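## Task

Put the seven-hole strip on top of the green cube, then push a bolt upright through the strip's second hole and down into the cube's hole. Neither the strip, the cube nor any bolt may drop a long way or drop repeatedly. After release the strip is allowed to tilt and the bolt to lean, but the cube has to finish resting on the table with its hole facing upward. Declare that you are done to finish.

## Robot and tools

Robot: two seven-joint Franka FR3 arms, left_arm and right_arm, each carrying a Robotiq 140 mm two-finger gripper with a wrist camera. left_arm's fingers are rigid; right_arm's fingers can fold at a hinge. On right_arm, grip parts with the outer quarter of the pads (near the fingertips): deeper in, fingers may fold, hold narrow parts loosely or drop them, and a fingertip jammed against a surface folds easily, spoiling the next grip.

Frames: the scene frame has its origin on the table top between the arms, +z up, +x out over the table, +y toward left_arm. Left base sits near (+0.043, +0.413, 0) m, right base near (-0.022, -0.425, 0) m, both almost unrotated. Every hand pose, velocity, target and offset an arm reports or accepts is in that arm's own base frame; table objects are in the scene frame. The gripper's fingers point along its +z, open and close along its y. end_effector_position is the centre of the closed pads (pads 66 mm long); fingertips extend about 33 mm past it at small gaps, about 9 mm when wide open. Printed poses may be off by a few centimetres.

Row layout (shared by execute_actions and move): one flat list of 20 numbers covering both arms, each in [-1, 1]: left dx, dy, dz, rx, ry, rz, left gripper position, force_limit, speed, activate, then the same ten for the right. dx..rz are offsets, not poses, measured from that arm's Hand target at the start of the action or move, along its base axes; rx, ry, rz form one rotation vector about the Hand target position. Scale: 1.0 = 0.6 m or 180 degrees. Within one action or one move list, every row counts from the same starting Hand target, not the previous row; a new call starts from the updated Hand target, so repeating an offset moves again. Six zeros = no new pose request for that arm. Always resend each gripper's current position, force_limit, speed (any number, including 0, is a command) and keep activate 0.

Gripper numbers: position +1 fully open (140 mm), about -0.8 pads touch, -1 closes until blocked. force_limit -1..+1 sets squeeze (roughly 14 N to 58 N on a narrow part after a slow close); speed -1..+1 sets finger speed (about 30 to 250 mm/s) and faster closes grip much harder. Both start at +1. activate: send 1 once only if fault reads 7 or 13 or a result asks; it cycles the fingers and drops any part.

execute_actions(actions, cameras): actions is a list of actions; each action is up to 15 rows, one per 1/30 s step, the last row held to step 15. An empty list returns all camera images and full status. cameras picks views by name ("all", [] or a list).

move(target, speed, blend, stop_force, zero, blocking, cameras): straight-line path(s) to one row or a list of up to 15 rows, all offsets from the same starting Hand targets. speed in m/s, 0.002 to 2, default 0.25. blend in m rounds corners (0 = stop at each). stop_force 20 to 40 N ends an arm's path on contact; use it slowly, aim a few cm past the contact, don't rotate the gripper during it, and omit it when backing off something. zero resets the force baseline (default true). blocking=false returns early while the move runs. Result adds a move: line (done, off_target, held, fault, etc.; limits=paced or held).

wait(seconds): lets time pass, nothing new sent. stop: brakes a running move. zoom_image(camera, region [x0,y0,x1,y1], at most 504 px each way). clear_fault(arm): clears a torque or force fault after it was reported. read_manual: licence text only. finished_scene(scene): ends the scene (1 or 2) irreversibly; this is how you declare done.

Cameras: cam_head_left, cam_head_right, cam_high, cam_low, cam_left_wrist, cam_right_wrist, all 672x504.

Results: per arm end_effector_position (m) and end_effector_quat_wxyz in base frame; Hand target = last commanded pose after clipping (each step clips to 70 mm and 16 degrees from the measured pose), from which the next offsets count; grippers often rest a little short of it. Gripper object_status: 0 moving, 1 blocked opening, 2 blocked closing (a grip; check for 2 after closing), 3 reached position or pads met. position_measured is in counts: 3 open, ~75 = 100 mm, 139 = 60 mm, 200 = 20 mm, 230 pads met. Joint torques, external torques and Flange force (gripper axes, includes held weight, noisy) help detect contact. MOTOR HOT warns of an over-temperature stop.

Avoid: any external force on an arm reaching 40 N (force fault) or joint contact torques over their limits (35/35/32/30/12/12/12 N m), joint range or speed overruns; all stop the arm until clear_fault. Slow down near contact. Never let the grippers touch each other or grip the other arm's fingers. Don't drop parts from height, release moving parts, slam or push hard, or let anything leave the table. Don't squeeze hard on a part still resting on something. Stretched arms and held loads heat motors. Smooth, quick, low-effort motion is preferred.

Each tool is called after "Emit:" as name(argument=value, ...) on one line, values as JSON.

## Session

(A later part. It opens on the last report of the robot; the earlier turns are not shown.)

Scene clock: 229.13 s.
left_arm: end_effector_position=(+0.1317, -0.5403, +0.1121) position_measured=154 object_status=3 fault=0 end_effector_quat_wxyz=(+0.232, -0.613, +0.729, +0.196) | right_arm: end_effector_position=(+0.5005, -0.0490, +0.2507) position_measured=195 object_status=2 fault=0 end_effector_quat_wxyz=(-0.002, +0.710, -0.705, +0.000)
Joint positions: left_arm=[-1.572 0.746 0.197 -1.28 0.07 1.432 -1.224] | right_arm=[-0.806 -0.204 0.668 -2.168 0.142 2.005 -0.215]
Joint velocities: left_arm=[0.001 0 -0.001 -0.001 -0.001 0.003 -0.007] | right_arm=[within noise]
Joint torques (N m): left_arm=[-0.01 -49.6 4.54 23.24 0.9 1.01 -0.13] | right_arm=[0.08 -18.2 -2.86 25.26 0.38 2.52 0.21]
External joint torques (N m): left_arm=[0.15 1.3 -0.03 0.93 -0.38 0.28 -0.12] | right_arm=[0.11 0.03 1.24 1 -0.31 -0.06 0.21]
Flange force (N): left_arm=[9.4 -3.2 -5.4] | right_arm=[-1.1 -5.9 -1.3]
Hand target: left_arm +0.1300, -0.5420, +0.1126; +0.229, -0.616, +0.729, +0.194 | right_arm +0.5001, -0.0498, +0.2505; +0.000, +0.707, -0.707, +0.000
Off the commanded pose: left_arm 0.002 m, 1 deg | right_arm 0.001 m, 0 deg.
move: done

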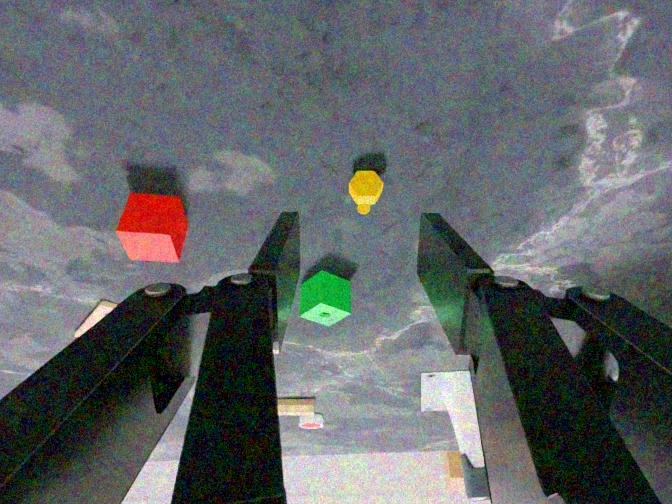

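Emit:
move(target=[[0.0008,0.0783,-0.1075,0,0,0,-0.2,-0.5,-1,0,0,0,0,0,0,0,-1,-0.3,-1,0],[0.0008,0.0783,-0.1075,0,0,0,-1,-0.5,-1,0,0,0,0,0,0,0,-1,-0.3,-1,0]], speed=0.08, cameras=["cam_left_wrist","cam_low"])

Emit:
zoom_image(camera="cam_left_wrist", region=[300, 160, 420, 280])

Scene clock: 244.67 s.
left_arm: end_effector_position=(+0.1304, -0.4937, +0.0475) position_measured=202 object_status=0 fault=0 end_effector_quat_wxyz=(+0.230, -0.614, +0.729, +0.197) | right_arm: end_effector_position=(+0.5005, -0.0490, +0.2507) position_measured=195 object_status=2 fault=0 end_effector_quat_wxyz=(-0.002, +0.710, -0.705, +0.000)
Joint positions: left_arm=[-1.589 0.667 0.206 -1.593 0.07 1.665 -1.246] | right_arm=[-0.806 -0.204 0.668 -2.168 0.142 2.005 -0.215]
Joint torques (N m): left_arm=[-0.35 -46.04 4.92 21.72 0.86 1.03 -0.08] | right_arm=[0.07 -18.23 -2.82 25.22 0.39 2.51 0.23]
External joint torques (N m): left_arm=[-0.22 1.66 0.29 0.77 -0.18 0.29 -0.06] | right_arm=[0.13 0.08 1.31 0.95 -0.3 -0.07 0.23]
Flange force (N): left_arm=[8.1 -2.5 -2.3] | right_arm=[-1.2 -6.0 -1.1]
Hand target: left_arm +0.1305, -0.4951, +0.0481; +0.229, -0.616, +0.729, +0.194 | right_arm +0.5001, -0.0498, +0.2505; +0.000, +0.707, -0.707, +0.000
Off the commanded pose: left_arm 0.002 m, 0 deg | right_arm 0.001 m, 0 deg.
move: done
Images, in order (width x height): cam_low 672x504, cam_left_wrist 672x504.

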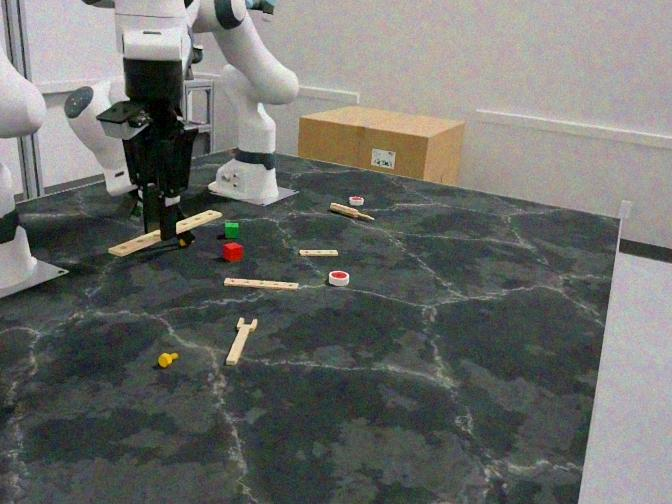

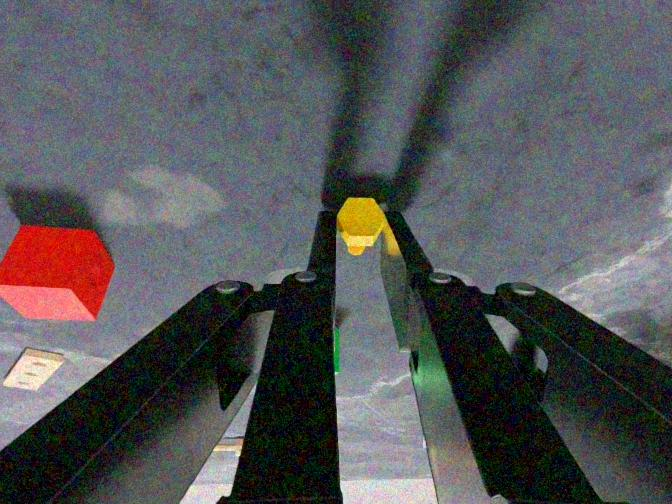

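Scaled by 4.200 from the camera's image (finer frame: 960x720).

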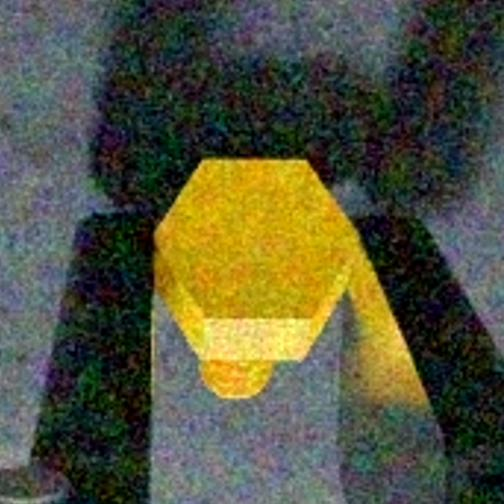

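Emit:
move(target=[[0,0,0.15,0,0,0,-1,-0.5,-1,0,0,0,0,0,0,0,-1,-0.3,-1,0],[0.249,0.325,0.337,-0.4437,0.0752,0,-1,-0.5,-1,0,0,0,0,0,0,0,-1,-0.3,-1,0],[0.249,0.325,0.337,-0.4437,0.0752,0,-1,-0.5,-1,0,-0.433,0.75,-0.15,0,0,0,-1,-0.3,-1,0],[0.249,0.325,0.337,-0.4437,0.0752,0,-1,-0.5,-1,0,-0.433,0.75,-0.2425,0,0,0,-1,-0.3,-1,0]], speed=[0.1,0.4,0.35,0.1], cameras=["all"])

Scene clock: 278.67 s.
left_arm: end_effector_position=(+0.2799, -0.3004, +0.2501) position_measured=202 object_status=2 fault=0 end_effector_quat_wxyz=(-0.300, -0.596, +0.700, -0.252) | right_arm: end_effector_position=(+0.2397, +0.3993, +0.1050) position_measured=195 object_status=2 fault=0 end_effector_quat_wxyz=(+0.001, +0.706, -0.709, +0.001)
Joint positions: left_arm=[-1.366 -1.139 1.071 -2.855 0.276 2.421 -0.541] | right_arm=[-0.48 -0.761 1.467 -2.409 0.903 2.083 0.394]
Joint velocities: left_arm=[within noise] | right_arm=[0.001 -0.001 0 0 0 0.004 -0.005]
Joint torques (N m): left_arm=[0.48 7.04 -17.11 16.81 0.58 2.51 0.38] | right_arm=[0.25 12.88 -17.81 16.57 0.96 2.84 -0.4]
External joint torques (N m): left_arm=[0.51 -0.23 -0.05 1.78 -0.16 -0.23 0.36] | right_arm=[0 0.37 1.86 0.27 0.32 0.34 -0.4]
Flange force (N): left_arm=[0.1 -3.2 -4.2] | right_arm=[-4.7 -3.9 7.3]
Hand target: left_arm +0.2799, -0.3001, +0.2503; -0.299, -0.594, +0.703, -0.252 | right_arm +0.2403, +0.4002, +0.1050; +0.000, +0.707, -0.707, +0.000
Off the commanded pose: left_arm 0.000 m, 0 deg | right_arm 0.001 m, 0 deg.
move: done

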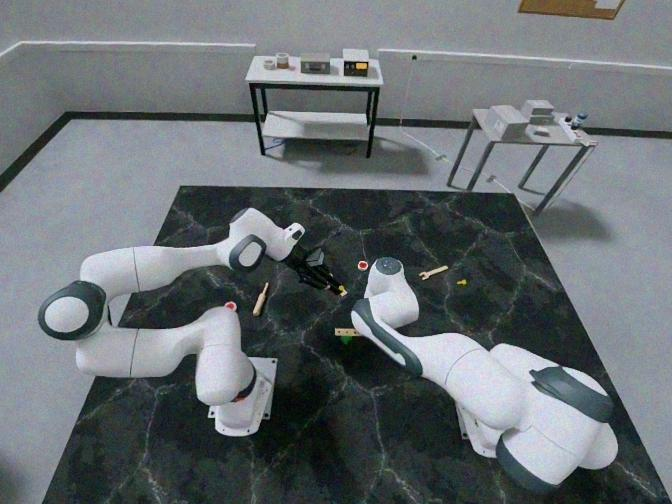

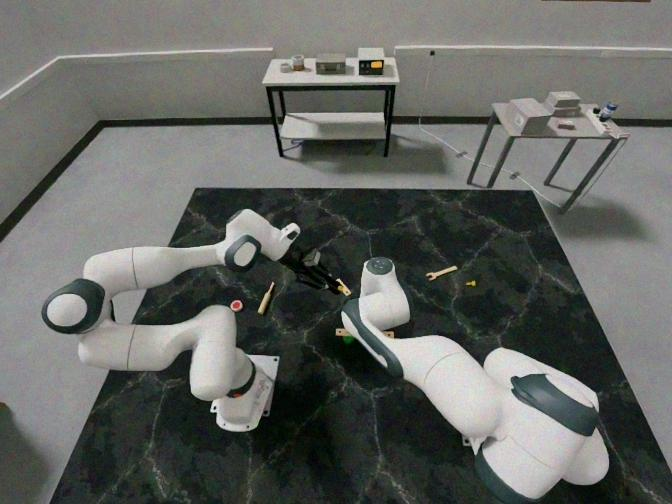

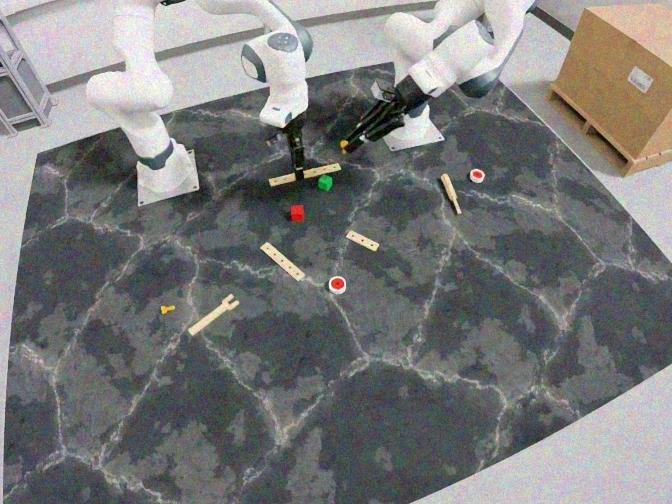

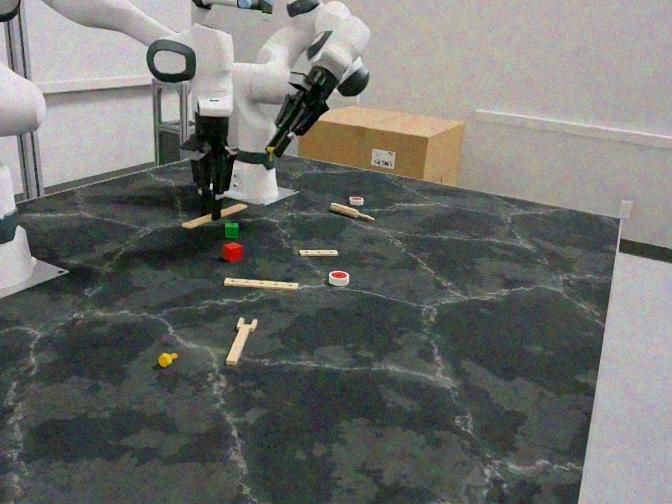

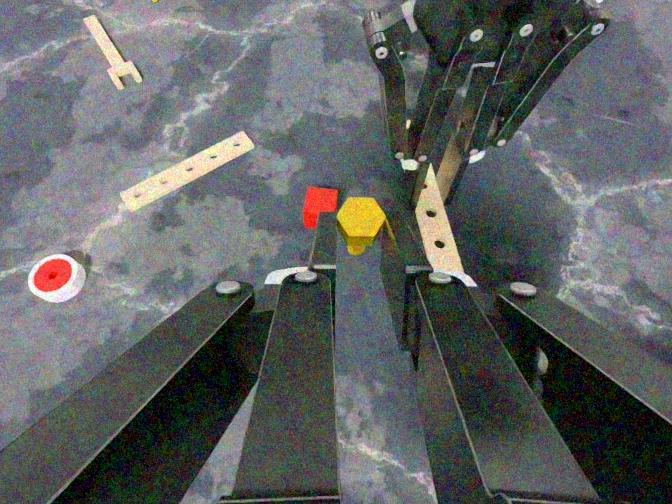

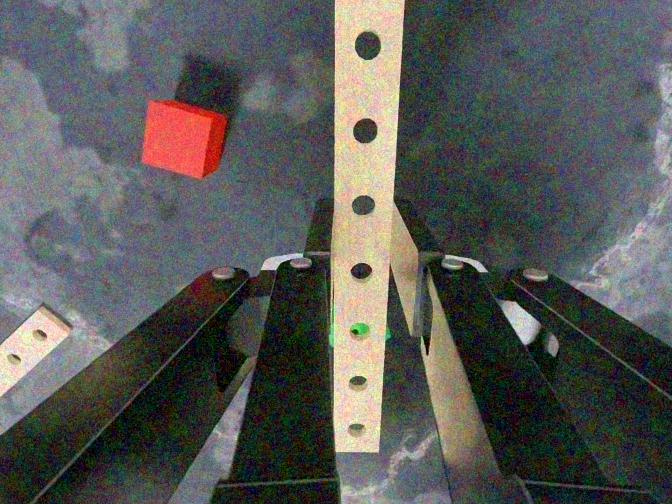

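Emit:
move(target=[0,0,0,0,0,0,-1,-0.5,-1,0,-0.0055,0.0015,-0.043,0,0,0,-1,-0.3,-1,0], speed=0.06, cameras=["cam_low","cam_right_wrist"])

Emit:
zoom_image(camera="cam_right_wrist", region=[310, 310, 410, 430])

Emit:
zoom_image(camera="cam_low", region=[190, 190, 270, 250])

Scene clock: 290.57 s.
left_arm: end_effector_position=(+0.2799, -0.3004, +0.2501) position_measured=202 object_status=2 fault=0 end_effector_quat_wxyz=(-0.300, -0.596, +0.700, -0.252) | right_arm: end_effector_position=(+0.2364, +0.4006, +0.0793) position_measured=195 object_status=2 fault=0 end_effector_quat_wxyz=(+0.001, +0.706, -0.708, +0.001)
Joint positions: left_arm=[-1.366 -1.139 1.071 -2.855 0.276 2.421 -0.541] | right_arm=[-0.519 -0.755 1.549 -2.424 0.947 2.139 0.381]
Joint velocities: left_arm=[within noise] | right_arm=[0.001 0.001 0.001 0 0.001 0.005 -0.004]
Joint torques (N m): left_arm=[0.47 7.06 -17.11 16.83 0.58 2.51 0.37] | right_arm=[0.26 14.06 -17.78 15.53 0.98 2.8 -0.15]
External joint torques (N m): left_arm=[0.52 -0.23 -0.05 1.79 -0.17 -0.23 0.35] | right_arm=[0.09 0.19 1.82 0.07 0.35 0.28 -0.15]
Flange force (N): left_arm=[0.1 -3.2 -4.2] | right_arm=[-3.9 -2.5 7.3]
Hand target: left_arm +0.2799, -0.3001, +0.2503; -0.299, -0.594, +0.703, -0.252 | right_arm +0.2370, +0.4011, +0.0792; +0.000, +0.707, -0.707, +0.000
Off the commanded pose: left_arm 0.000 m, 0 deg | right_arm 0.001 m, 0 deg.
move: done

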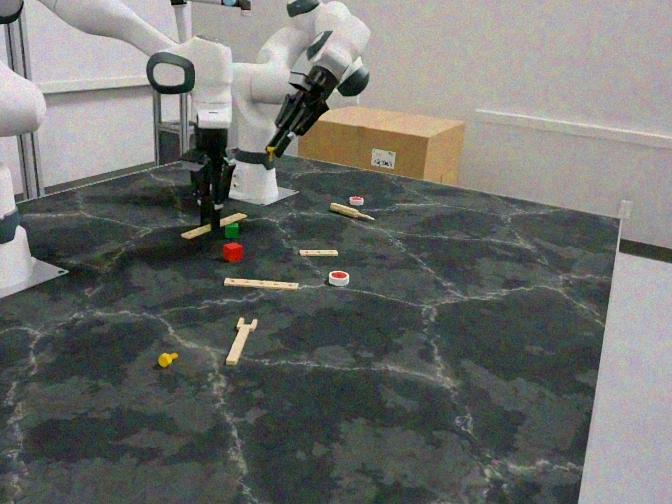

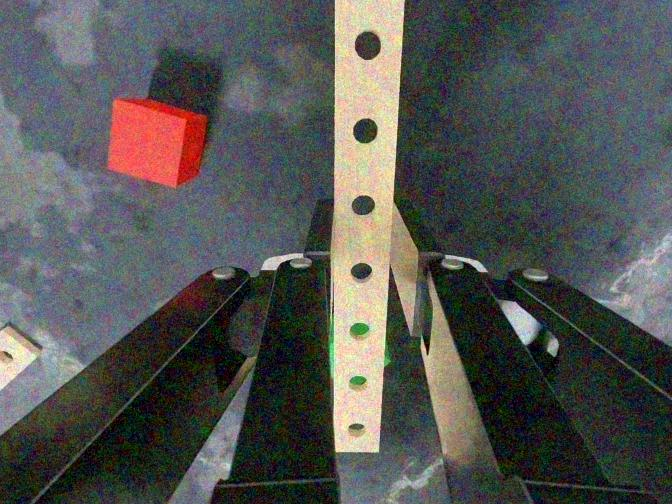

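Scaled by 4.200 from the camera's image (finer frame: 960x720).

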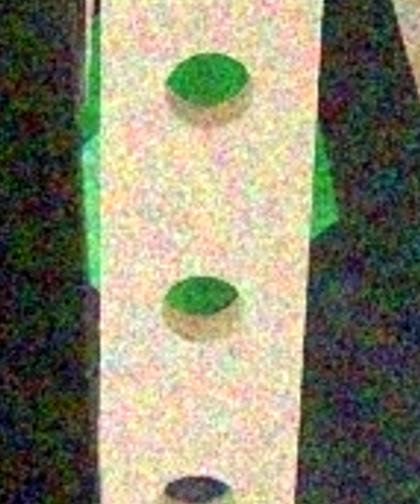

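Scaled by 6.300 from the camera's image (finer frame: 960x720).

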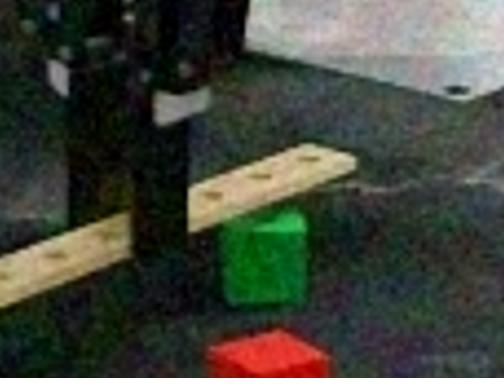

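Emit:
move(target=[-0.1477,-0.05,-0.142,0,0,0,-1,-0.5,-1,0,0,0,0,0,0,0,-1,-0.3,-1,0], speed=0.15, cameras=["cam_left_wrist","cam_low"])

Emit:
zoom_image(camera="cam_left_wrist", region=[300, 160, 440, 320])

Scene clock: 312.77 s.
left_arm: end_effector_position=(+0.1917, -0.3314, +0.1658) position_measured=202 object_status=2 fault=0 end_effector_quat_wxyz=(-0.305, -0.588, +0.710, -0.239) | right_arm: end_effector_position=(+0.2365, +0.4010, +0.0794) position_measured=195 object_status=2 fault=0 end_effector_quat_wxyz=(+0.000, +0.706, -0.708, +0.001)
Joint positions: left_arm=[-1.528 -1.729 1.617 -3.018 1.311 2.154 -1.14] | right_arm=[-0.519 -0.754 1.549 -2.424 0.947 2.141 0.38]
Joint velocities: left_arm=[-0.001 0.002 0 0.001 0.001 -0.001 -0.007] | right_arm=[within noise]
Joint torques (N m): left_arm=[0.88 9.28 -16.56 -1.08 0.7 3.23 -0.14] | right_arm=[0.32 14.22 -17.71 15.47 0.64 2.84 -0.29]
External joint torques (N m): left_arm=[0.9 -0.88 0.39 1.69 0.14 -0.26 -0.16] | right_arm=[0.14 0.4 1.77 0.07 0.03 0.34 -0.29]
Flange force (N): left_arm=[-2.4 -2.3 -1.6] | right_arm=[-3.4 -2.7 6.8]
Hand target: left_arm +0.1913, -0.3301, +0.1651; -0.299, -0.594, +0.703, -0.252 | right_arm +0.2370, +0.4010, +0.0792; +0.000, +0.707, -0.707, +0.000
Off the commanded pose: left_arm 0.002 m, 2 deg | right_arm 0.001 m, 0 deg.
joint sent to its limit (left arm) — joint 4 (elbow), lower limit, where the elbow is as bent as it goes. The joint targets still meet the commanded pose.
move: done
Images, in order (width x height): cam_low 672x504, cam_left_wrist 672x504.

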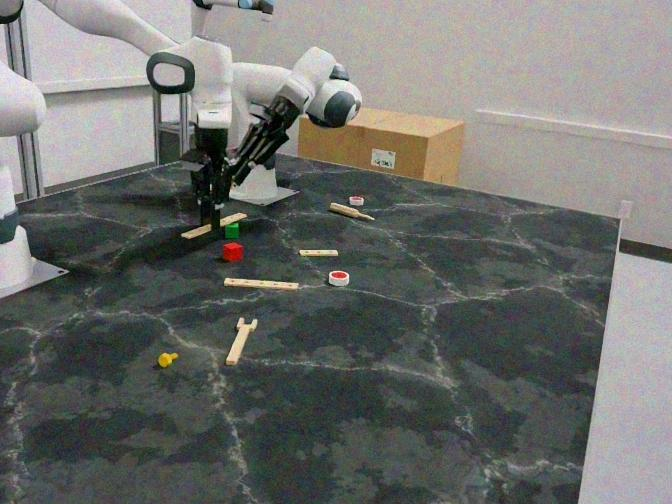

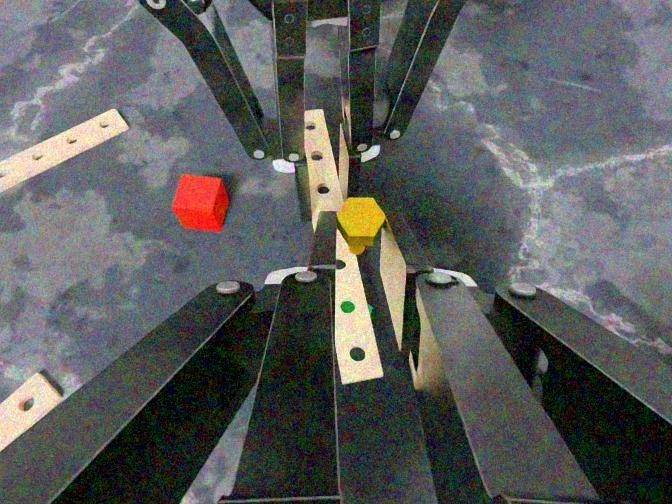

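Scaled by 3.150 from the camera's image (finer frame: 960x720).

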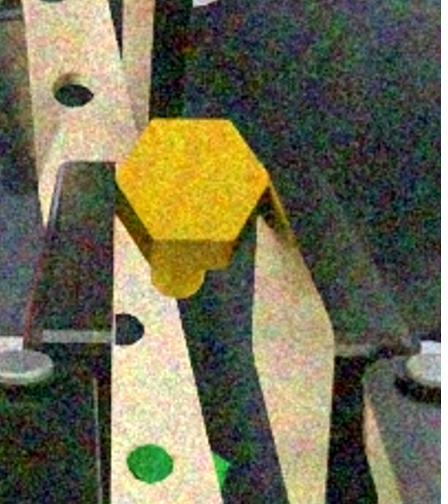

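Emit:
move(target=[0,0,0,0,0,0,-1,-0.5,-1,0,0,0,-0.0155,0,0,0,-1,-0.3,-1,0], speed=0.04, cameras=["cam_left_wrist","cam_right_wrist"])

Emit:
zoom_image(camera="cam_left_wrist", region=[320, 250, 400, 370])

Emit:
zoom_image(camera="cam_right_wrist", region=[310, 310, 410, 430])

Scene clock: 318.77 s.
left_arm: end_effector_position=(+0.1917, -0.3313, +0.1657) position_measured=202 object_status=2 fault=0 end_effector_quat_wxyz=(-0.306, -0.589, +0.709, -0.239) | right_arm: end_effector_position=(+0.2364, +0.4006, +0.0700) position_measured=195 object_status=2 fault=0 end_effector_quat_wxyz=(+0.001, +0.706, -0.708, +0.001)
Joint positions: left_arm=[-1.528 -1.729 1.617 -3.018 1.311 2.154 -1.142] | right_arm=[-0.539 -0.751 1.581 -2.427 0.961 2.161 0.374]
Joint velocities: left_arm=[within noise] | right_arm=[-0.001 0 0.001 0 0.001 0.004 -0.002]
Joint torques (N m): left_arm=[0.66 9.97 -17.12 -1.07 0.4 3.49 -0.02] | right_arm=[0.23 14.79 -17.5 15.2 1 2.78 -0.29]
External joint torques (N m): left_arm=[0.57 -0.2 -0.17 1.61 -0.16 0 -0.05] | right_arm=[0.08 0.41 2.03 -0.05 0.39 0.25 -0.29]
Flange force (N): left_arm=[0.0 -3.3 -2.3] | right_arm=[-3.7 -2.9 8.4]
Hand target: left_arm +0.1925, -0.3307, +0.1651; -0.304, -0.590, +0.708, -0.239 (not the last commanded pose) | right_arm +0.2370, +0.4010, +0.0699; +0.000, +0.707, -0.707, +0.000
Off the commanded pose: left_arm 0.001 m, 2 deg | right_arm 0.001 m, 0 deg.
joint sent to its limit (left arm) — joint 4 (elbow), lower limit, where the elbow is as bent as it goes.
move: done

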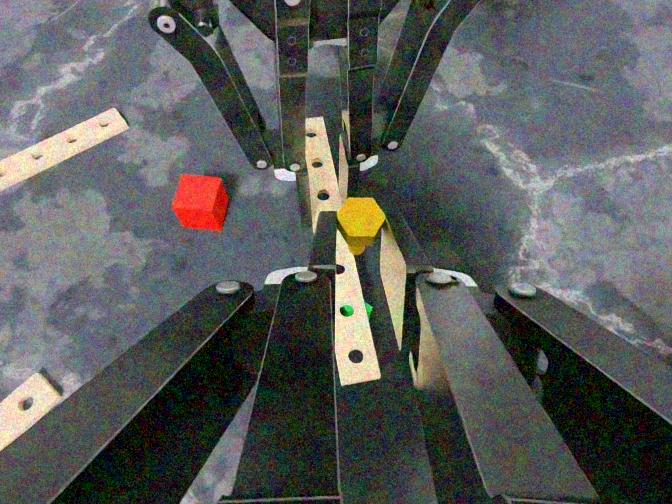

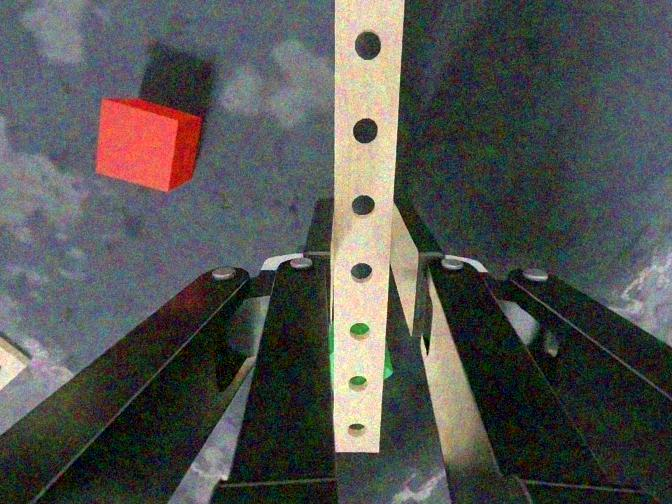

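Scaled by 4.200 from the camera's image (finer frame: 960x720).

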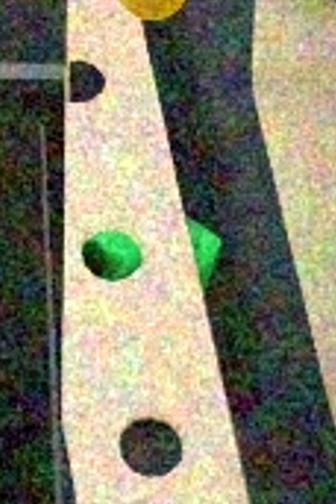

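Scaled by 4.200 from the camera's image (finer frame: 960x720).

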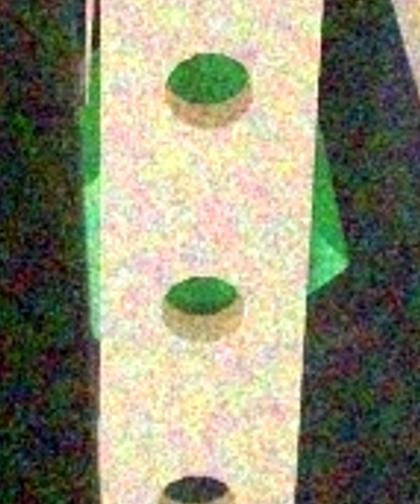

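Emit:
move(target=[0,0,0,0,0,0,-1,-0.5,-1,0,0.006,-0.0055,0,0,0,0,-1,-0.3,-1,0], speed=0.04, cameras=["cam_left_wrist","cam_right_wrist"])

Emit:
zoom_image(camera="cam_left_wrist", region=[320, 270, 380, 350])

Scene clock: 343.00 s.
left_arm: end_effector_position=(+0.1917, -0.3313, +0.1657) position_measured=202 object_status=2 fault=0 end_effector_quat_wxyz=(-0.306, -0.589, +0.709, -0.239) | right_arm: end_effector_position=(+0.2395, +0.3981, +0.0697) position_measured=195 object_status=2 fault=0 end_effector_quat_wxyz=(+0.000, +0.705, -0.709, +0.000)
Joint positions: left_arm=[-1.528 -1.729 1.617 -3.018 1.311 2.154 -1.142] | right_arm=[-0.546 -0.747 1.58 -2.431 0.961 2.165 0.366]
Joint velocities: left_arm=[within noise] | right_arm=[-0.002 0 0 -0.001 -0.002 0.003 -0.005]
Joint torques (N m): left_arm=[0.67 10.03 -17.08 -1.11 0.4 3.48 -0.02] | right_arm=[0.32 14.67 -18.21 15.12 0.62 2.78 -0.3]
External joint torques (N m): left_arm=[0.58 -0.15 -0.09 1.56 -0.16 -0.02 -0.05] | right_arm=[0.19 0.36 1.18 -0.09 0.01 0.27 -0.3]
Flange force (N): left_arm=[-0.4 -3.1 -2.1] | right_arm=[-1.4 -1.4 4.6]
Hand target: left_arm +0.1925, -0.3307, +0.1651; -0.304, -0.590, +0.708, -0.239 | right_arm +0.2406, +0.3977, +0.0699; +0.000, +0.707, -0.707, +0.000
Off the commanded pose: left_arm 0.001 m, 0 deg | right_arm 0.001 m, 0 deg.
joint sent to its limit (left arm) — joint 4 (elbow), lower limit, where the elbow is as bent as it goes. The joint targets still meet the commanded pose.
move: done

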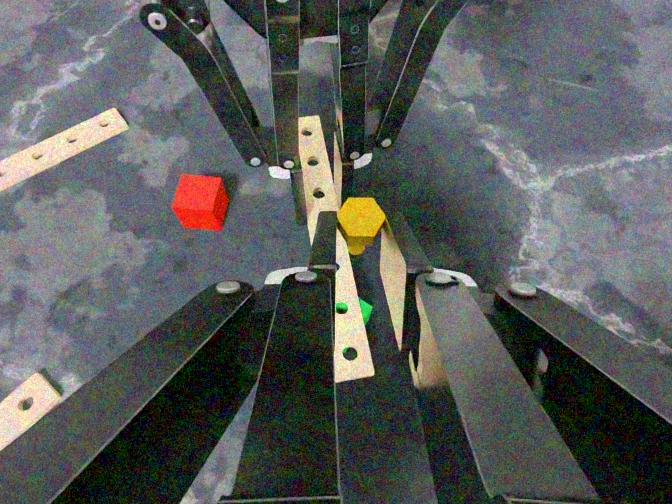

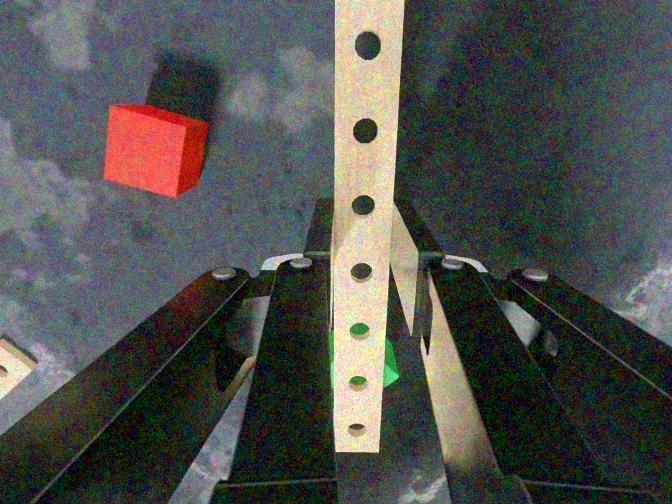

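Scaled by 6.300 from the camera's image (finer frame: 960x720).

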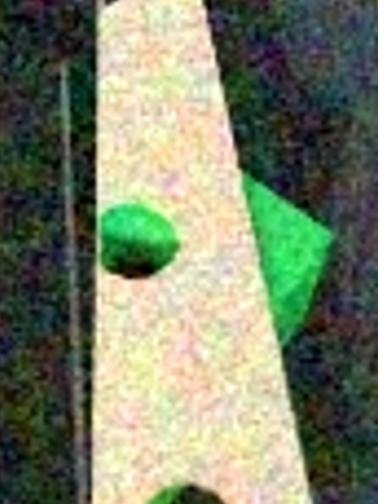

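Emit:
move(target=[0,0,0,0,0,0,-1,-0.5,-1,0,0.0025,0,-0.007,0,0,0,-1,-0.3,-1,0], speed=0.03, cameras=["cam_left_wrist","cam_low"])

Emit:
zoom_image(camera="cam_left_wrist", region=[320, 270, 380, 350])

Emit:
zoom_image(camera="cam_low", region=[190, 190, 260, 250])

Scene clock: 350.83 s.
left_arm: end_effector_position=(+0.1917, -0.3313, +0.1657) position_measured=202 object_status=2 fault=0 end_effector_quat_wxyz=(-0.306, -0.589, +0.709, -0.239) | right_arm: end_effector_position=(+0.2419, +0.3971, +0.0659) position_measured=195 object_status=2 fault=0 end_effector_quat_wxyz=(+0.000, +0.706, -0.709, +0.001)
Joint positions: left_arm=[-1.528 -1.729 1.617 -3.018 1.311 2.154 -1.142] | right_arm=[-0.561 -0.745 1.595 -2.431 0.965 2.175 0.36]
Joint velocities: left_arm=[within noise] | right_arm=[0 0 0.001 0 0 0.004 -0.001]
Joint torques (N m): left_arm=[0.64 10.05 -17.1 -1.1 0.4 3.48 -0.04] | right_arm=[0.03 14.33 -17.33 15.13 0.75 2.83 -0.33]
External joint torques (N m): left_arm=[0.59 -0.07 -0.13 1.6 -0.16 -0.02 -0.07] | right_arm=[-0.13 -0.21 2.02 -0.04 0.14 0.31 -0.33]
Flange force (N): left_arm=[-0.2 -3.2 -2.1] | right_arm=[-4.2 -3.7 8.7]
Hand target: left_arm +0.1925, -0.3307, +0.1651; -0.304, -0.590, +0.708, -0.239 | right_arm +0.2421, +0.3977, +0.0657; +0.000, +0.707, -0.707, +0.000
Off the commanded pose: left_arm 0.001 m, 0 deg | right_arm 0.001 m, 0 deg.
joint sent to its limit (left arm) — joint 4 (elbow), lower limit, where the elbow is as bent as it goes. The joint targets still meet the commanded pose.
move: done
Images, in order (width x height): cam_low 672x504, cam_left_wrist 672x504.

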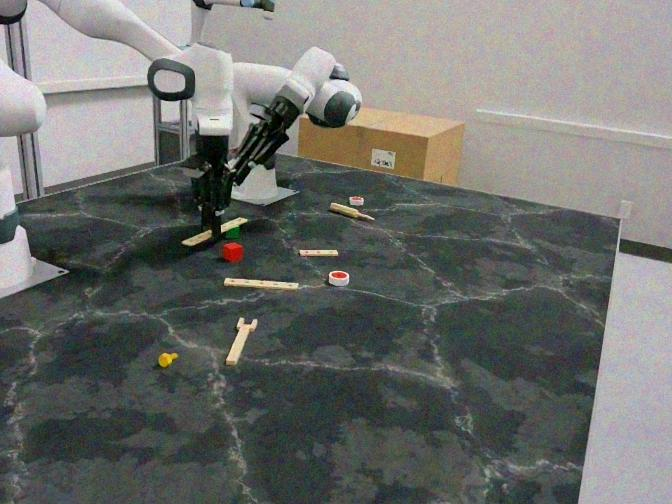

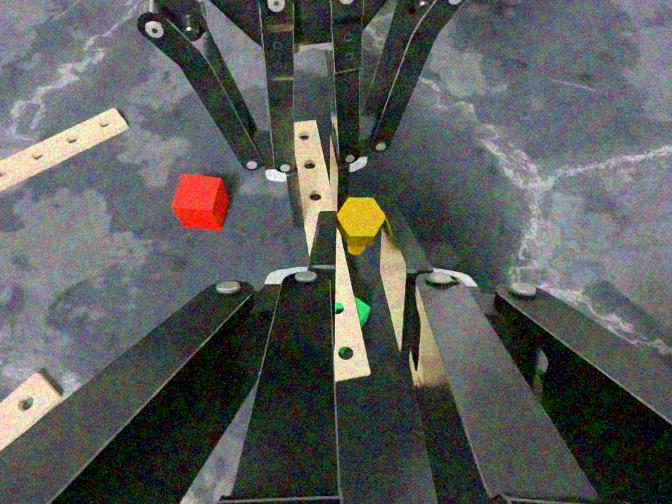

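Scaled by 6.300 from the camera's image (finer frame: 960x720).

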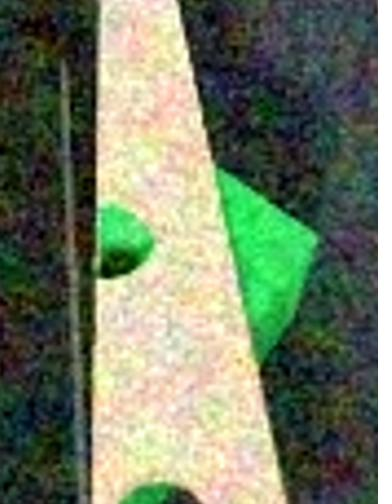

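Scaled by 7.200 from the camera's image (finer frame: 960x720).

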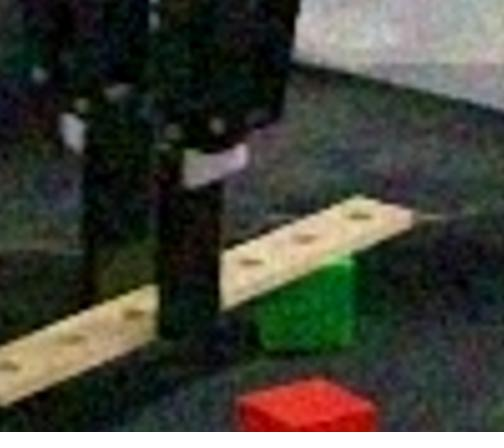

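Emit:
move(target=[0.0163,0.0023,-0.11,0,0,0,-1,-0.5,-1,0,0,0,0,0,0,0,-1,-0.3,-1,0], speed=0.06, cameras=["cam_left_wrist","cam_low","cam_right_wrist"])

Emit:
zoom_image(camera="cam_left_wrist", region=[320, 190, 420, 310])

Emit:
zoom_image(camera="cam_low", region=[190, 180, 260, 250])

Scene clock: 370.47 s.
left_arm: end_effector_position=(+0.2004, -0.3285, +0.0982) position_measured=202 object_status=2 fault=0 end_effector_quat_wxyz=(-0.306, -0.593, +0.707, -0.234) | right_arm: end_effector_position=(+0.2421, +0.3974, +0.0660) position_measured=195 object_status=2 fault=0 end_effector_quat_wxyz=(+0.000, +0.706, -0.708, +0.001)
Joint positions: left_arm=[-1.515 -1.688 1.89 -2.982 1.528 2.214 -1.073] | right_arm=[-0.561 -0.744 1.596 -2.431 0.965 2.177 0.359]
Joint velocities: left_arm=[0.001 0.001 0 -0.001 0 0.001 0.006] | right_arm=[within noise]
Joint torques (N m): left_arm=[0.45 9.6 -16.65 -6.72 0.76 3.69 0.42] | right_arm=[0.27 14.88 -16.96 15.04 0.6 2.72 -0.28]
External joint torques (N m): left_arm=[0.43 -0.46 0.36 1.97 0.17 0.26 0.39] | right_arm=[0.07 0.31 2.31 -0.1 -0.02 0.2 -0.28]
Flange force (N): left_arm=[-2.5 -4.4 2.2] | right_arm=[-4.2 -3.4 8.7]
Hand target: left_arm +0.2023, -0.3294, +0.0991; -0.304, -0.590, +0.708, -0.239 | right_arm +0.2421, +0.3977, +0.0657; +0.000, +0.707, -0.707, +0.000
Off the commanded pose: left_arm 0.002 m, 1 deg | right_arm 0.000 m, 0 deg.
move: done
Images, in order (width x height): cam_low 672x504, cam_left_wrist 672x504, cam_right_wrist 672x504.

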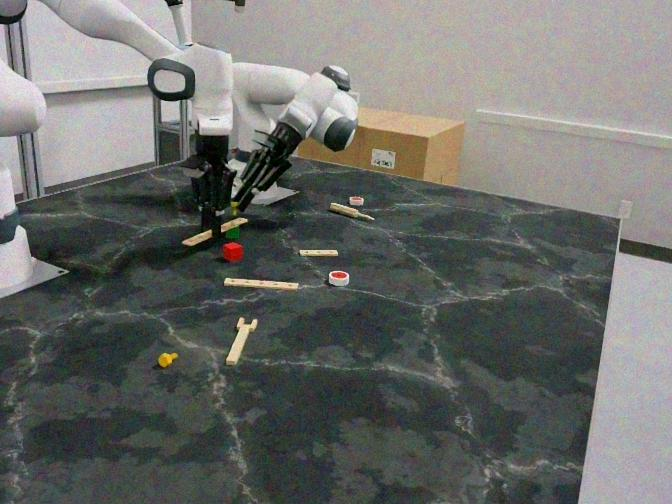

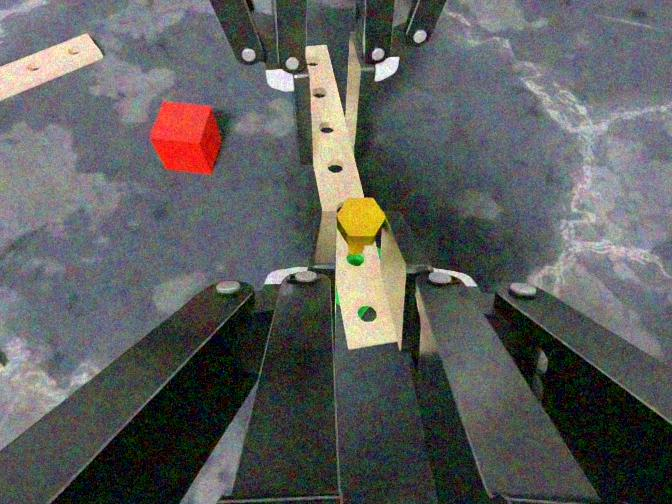

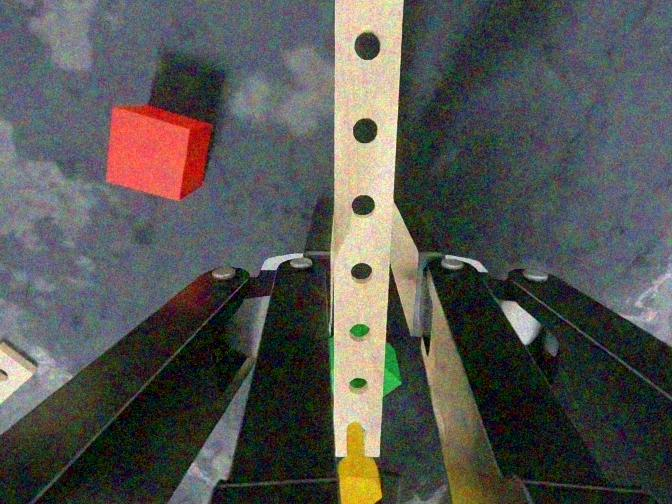

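Scaled by 4.200 from the camera's image (finer frame: 960x720).

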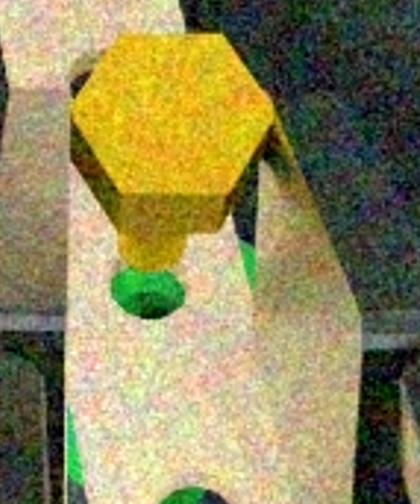

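Scaled by 7.200 from the camera's image (finer frame: 960x720).

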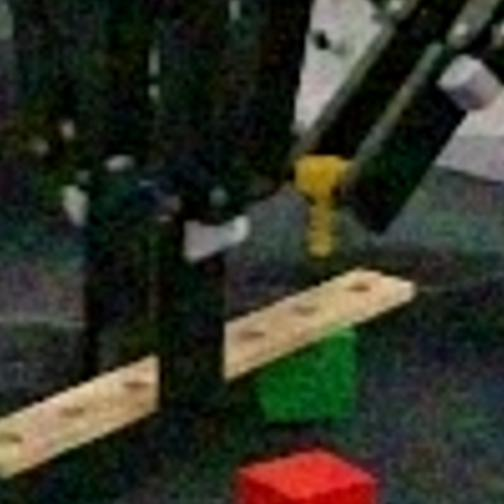

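Emit:
move(target=[[0,0,0,0,0,0,-1,-0.5,-1,0,0,0,0.005,0,0,0,-1,-0.3,-1,0],[0,0,0,0,0,0,-1,-0.5,-1,0,-0.0015,-0.0035,0.005,0,0,0,-1,-0.3,-1,0],[0,0,0,0,0,0,-1,-0.5,-1,0,-0.0015,-0.0035,0.0003,0,0,0,-1,-0.3,-1,0]], speed=0.03, cameras=["cam_left_wrist"])

Emit:
zoom_image(camera="cam_left_wrist", region=[325, 220, 385, 290])

Scene clock: 396.33 s.
left_arm: end_effector_position=(+0.2004, -0.3285, +0.0981) position_measured=202 object_status=2 fault=0 end_effector_quat_wxyz=(-0.305, -0.592, +0.708, -0.235) | right_arm: end_effector_position=(+0.2407, +0.3955, +0.0661) position_measured=195 object_status=2 fault=0 end_effector_quat_wxyz=(+0.000, +0.706, -0.708, +0.001)
Joint positions: left_arm=[-1.515 -1.688 1.891 -2.982 1.528 2.214 -1.071] | right_arm=[-0.552 -0.743 1.589 -2.437 0.963 2.176 0.359]
Joint velocities: left_arm=[within noise] | right_arm=[-0.001 0.003 0.002 0 0 0.003 -0.001]
Joint torques (N m): left_arm=[0.47 9.34 -16.61 -6.7 0.74 3.64 0.36] | right_arm=[0.22 14.78 -17.4 14.97 0.86 2.82 -0.33]
External joint torques (N m): left_arm=[0.45 -0.76 0.41 2.09 0.15 0.22 0.34] | right_arm=[-0.06 0.5 1.75 -0.28 0.25 0.3 -0.33]
Flange force (N): left_arm=[-2.1 -5.1 2.4] | right_arm=[-2.5 -2.8 7.9]
Hand target: left_arm +0.2023, -0.3294, +0.0991; -0.304, -0.590, +0.708, -0.239 | right_arm +0.2412, +0.3956, +0.0659; +0.000, +0.707, -0.707, +0.000
Off the commanded pose: left_arm 0.002 m, 1 deg | right_arm 0.001 m, 0 deg.
move: done

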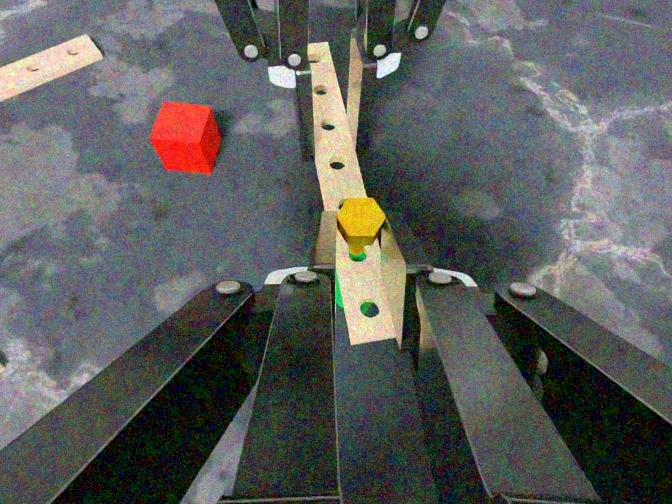

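Scaled by 7.200 from the camera's image (finer frame: 960x720).

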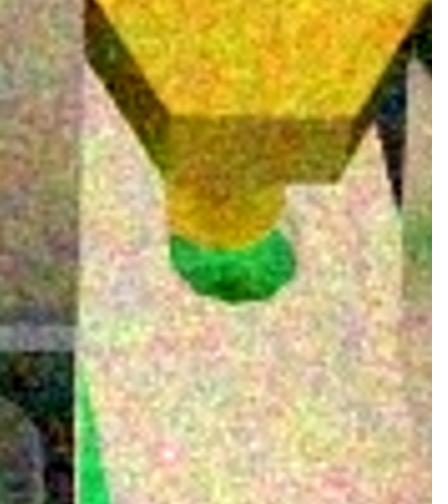

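Emit:
move(target=[-0.0006,0.0008,-0.018,0,0,0,-1,-0.5,-1,0,0,0,0,0,0,0,-1,-0.3,-1,0], speed=0.02, cameras=["cam_left_wrist","cam_low","cam_right_wrist"])

Emit:
zoom_image(camera="cam_left_wrist", region=[325, 190, 405, 280])

Emit:
zoom_image(camera="cam_low", region=[200, 190, 260, 250])

Emit:
zoom_image(camera="cam_right_wrist", region=[310, 310, 410, 450])

Scene clock: 405.60 s.
left_arm: end_effector_position=(+0.1993, -0.3289, +0.0881) position_measured=202 object_status=2 fault=0 end_effector_quat_wxyz=(-0.306, -0.592, +0.708, -0.235) | right_arm: end_effector_position=(+0.2407, +0.3957, +0.0661) position_measured=195 object_status=2 fault=0 end_effector_quat_wxyz=(+0.000, +0.706, -0.708, +0.001)
Joint positions: left_arm=[-1.514 -1.688 1.935 -2.976 1.565 2.222 -1.06] | right_arm=[-0.553 -0.742 1.59 -2.437 0.963 2.178 0.359]
Joint velocities: left_arm=[0 -0.001 0.001 0.001 0.002 0.001 0.005] | right_arm=[within noise]
Joint torques (N m): left_arm=[0.9 10.05 -17.06 -7.7 0.74 3.62 0.44] | right_arm=[0.24 14.67 -17.37 14.95 0.65 2.84 -0.3]
External joint torques (N m): left_arm=[0.95 0.02 -0.2 2.04 0.15 0.21 0.41] | right_arm=[0.09 0.37 1.86 -0.24 0.04 0.31 -0.31]
Flange force (N): left_arm=[-3.4 -3.5 -1.2] | right_arm=[-2.7 -2.5 7.5]
Hand target: left_arm +0.2020, -0.3289, +0.0883; -0.304, -0.590, +0.708, -0.239 | right_arm +0.2412, +0.3956, +0.0659; +0.000, +0.707, -0.707, +0.000
Off the commanded pose: left_arm 0.003 m, 1 deg | right_arm 0.001 m, 0 deg.
move: done
Images, in order (width x height): cam_low 672x504, cam_left_wrist 672x504, cam_right_wrist 672x504.

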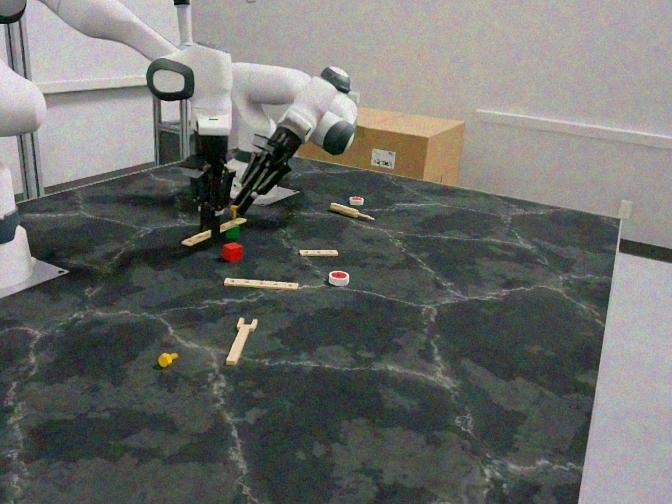

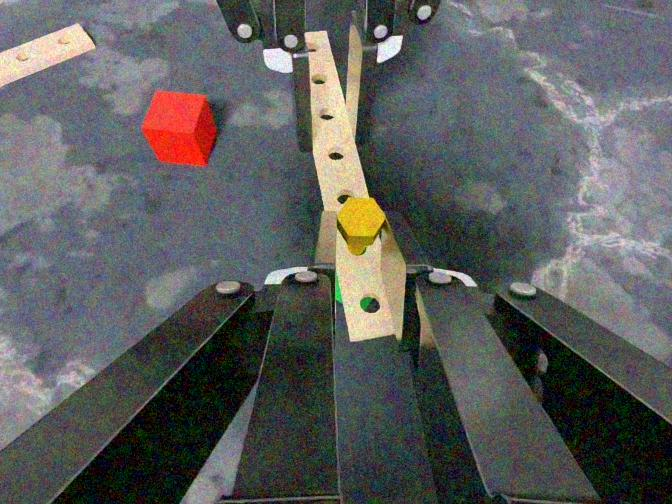

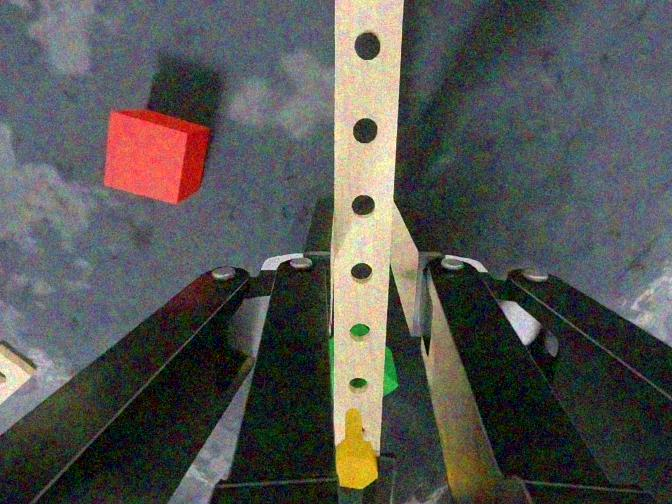

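Scaled by 5.600 from the camera's image (finer frame: 960x720).

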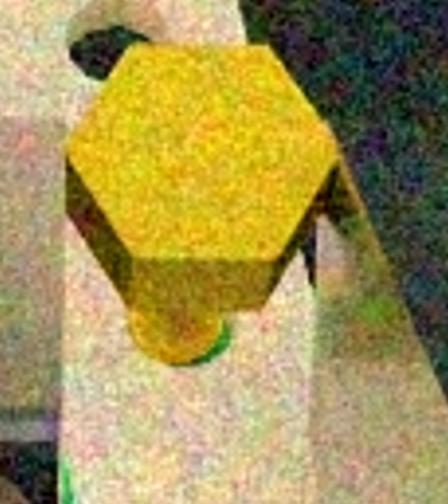

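Scaled by 8.400 from the camera's image (finer frame: 960x720).

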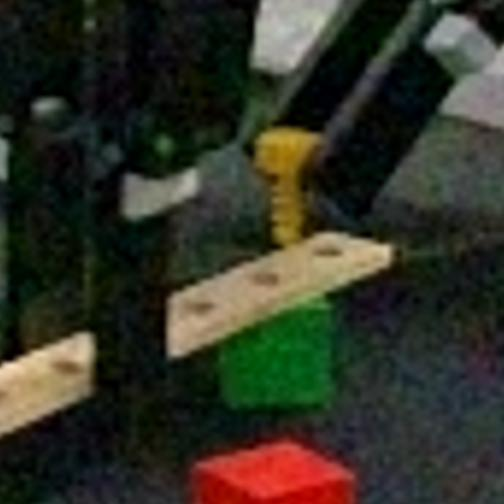

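Scaled by 3.600 from the camera's image (finer frame: 960x720).

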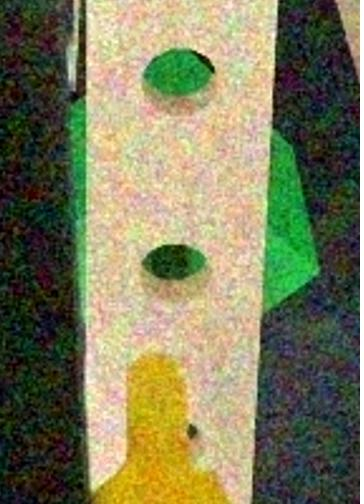

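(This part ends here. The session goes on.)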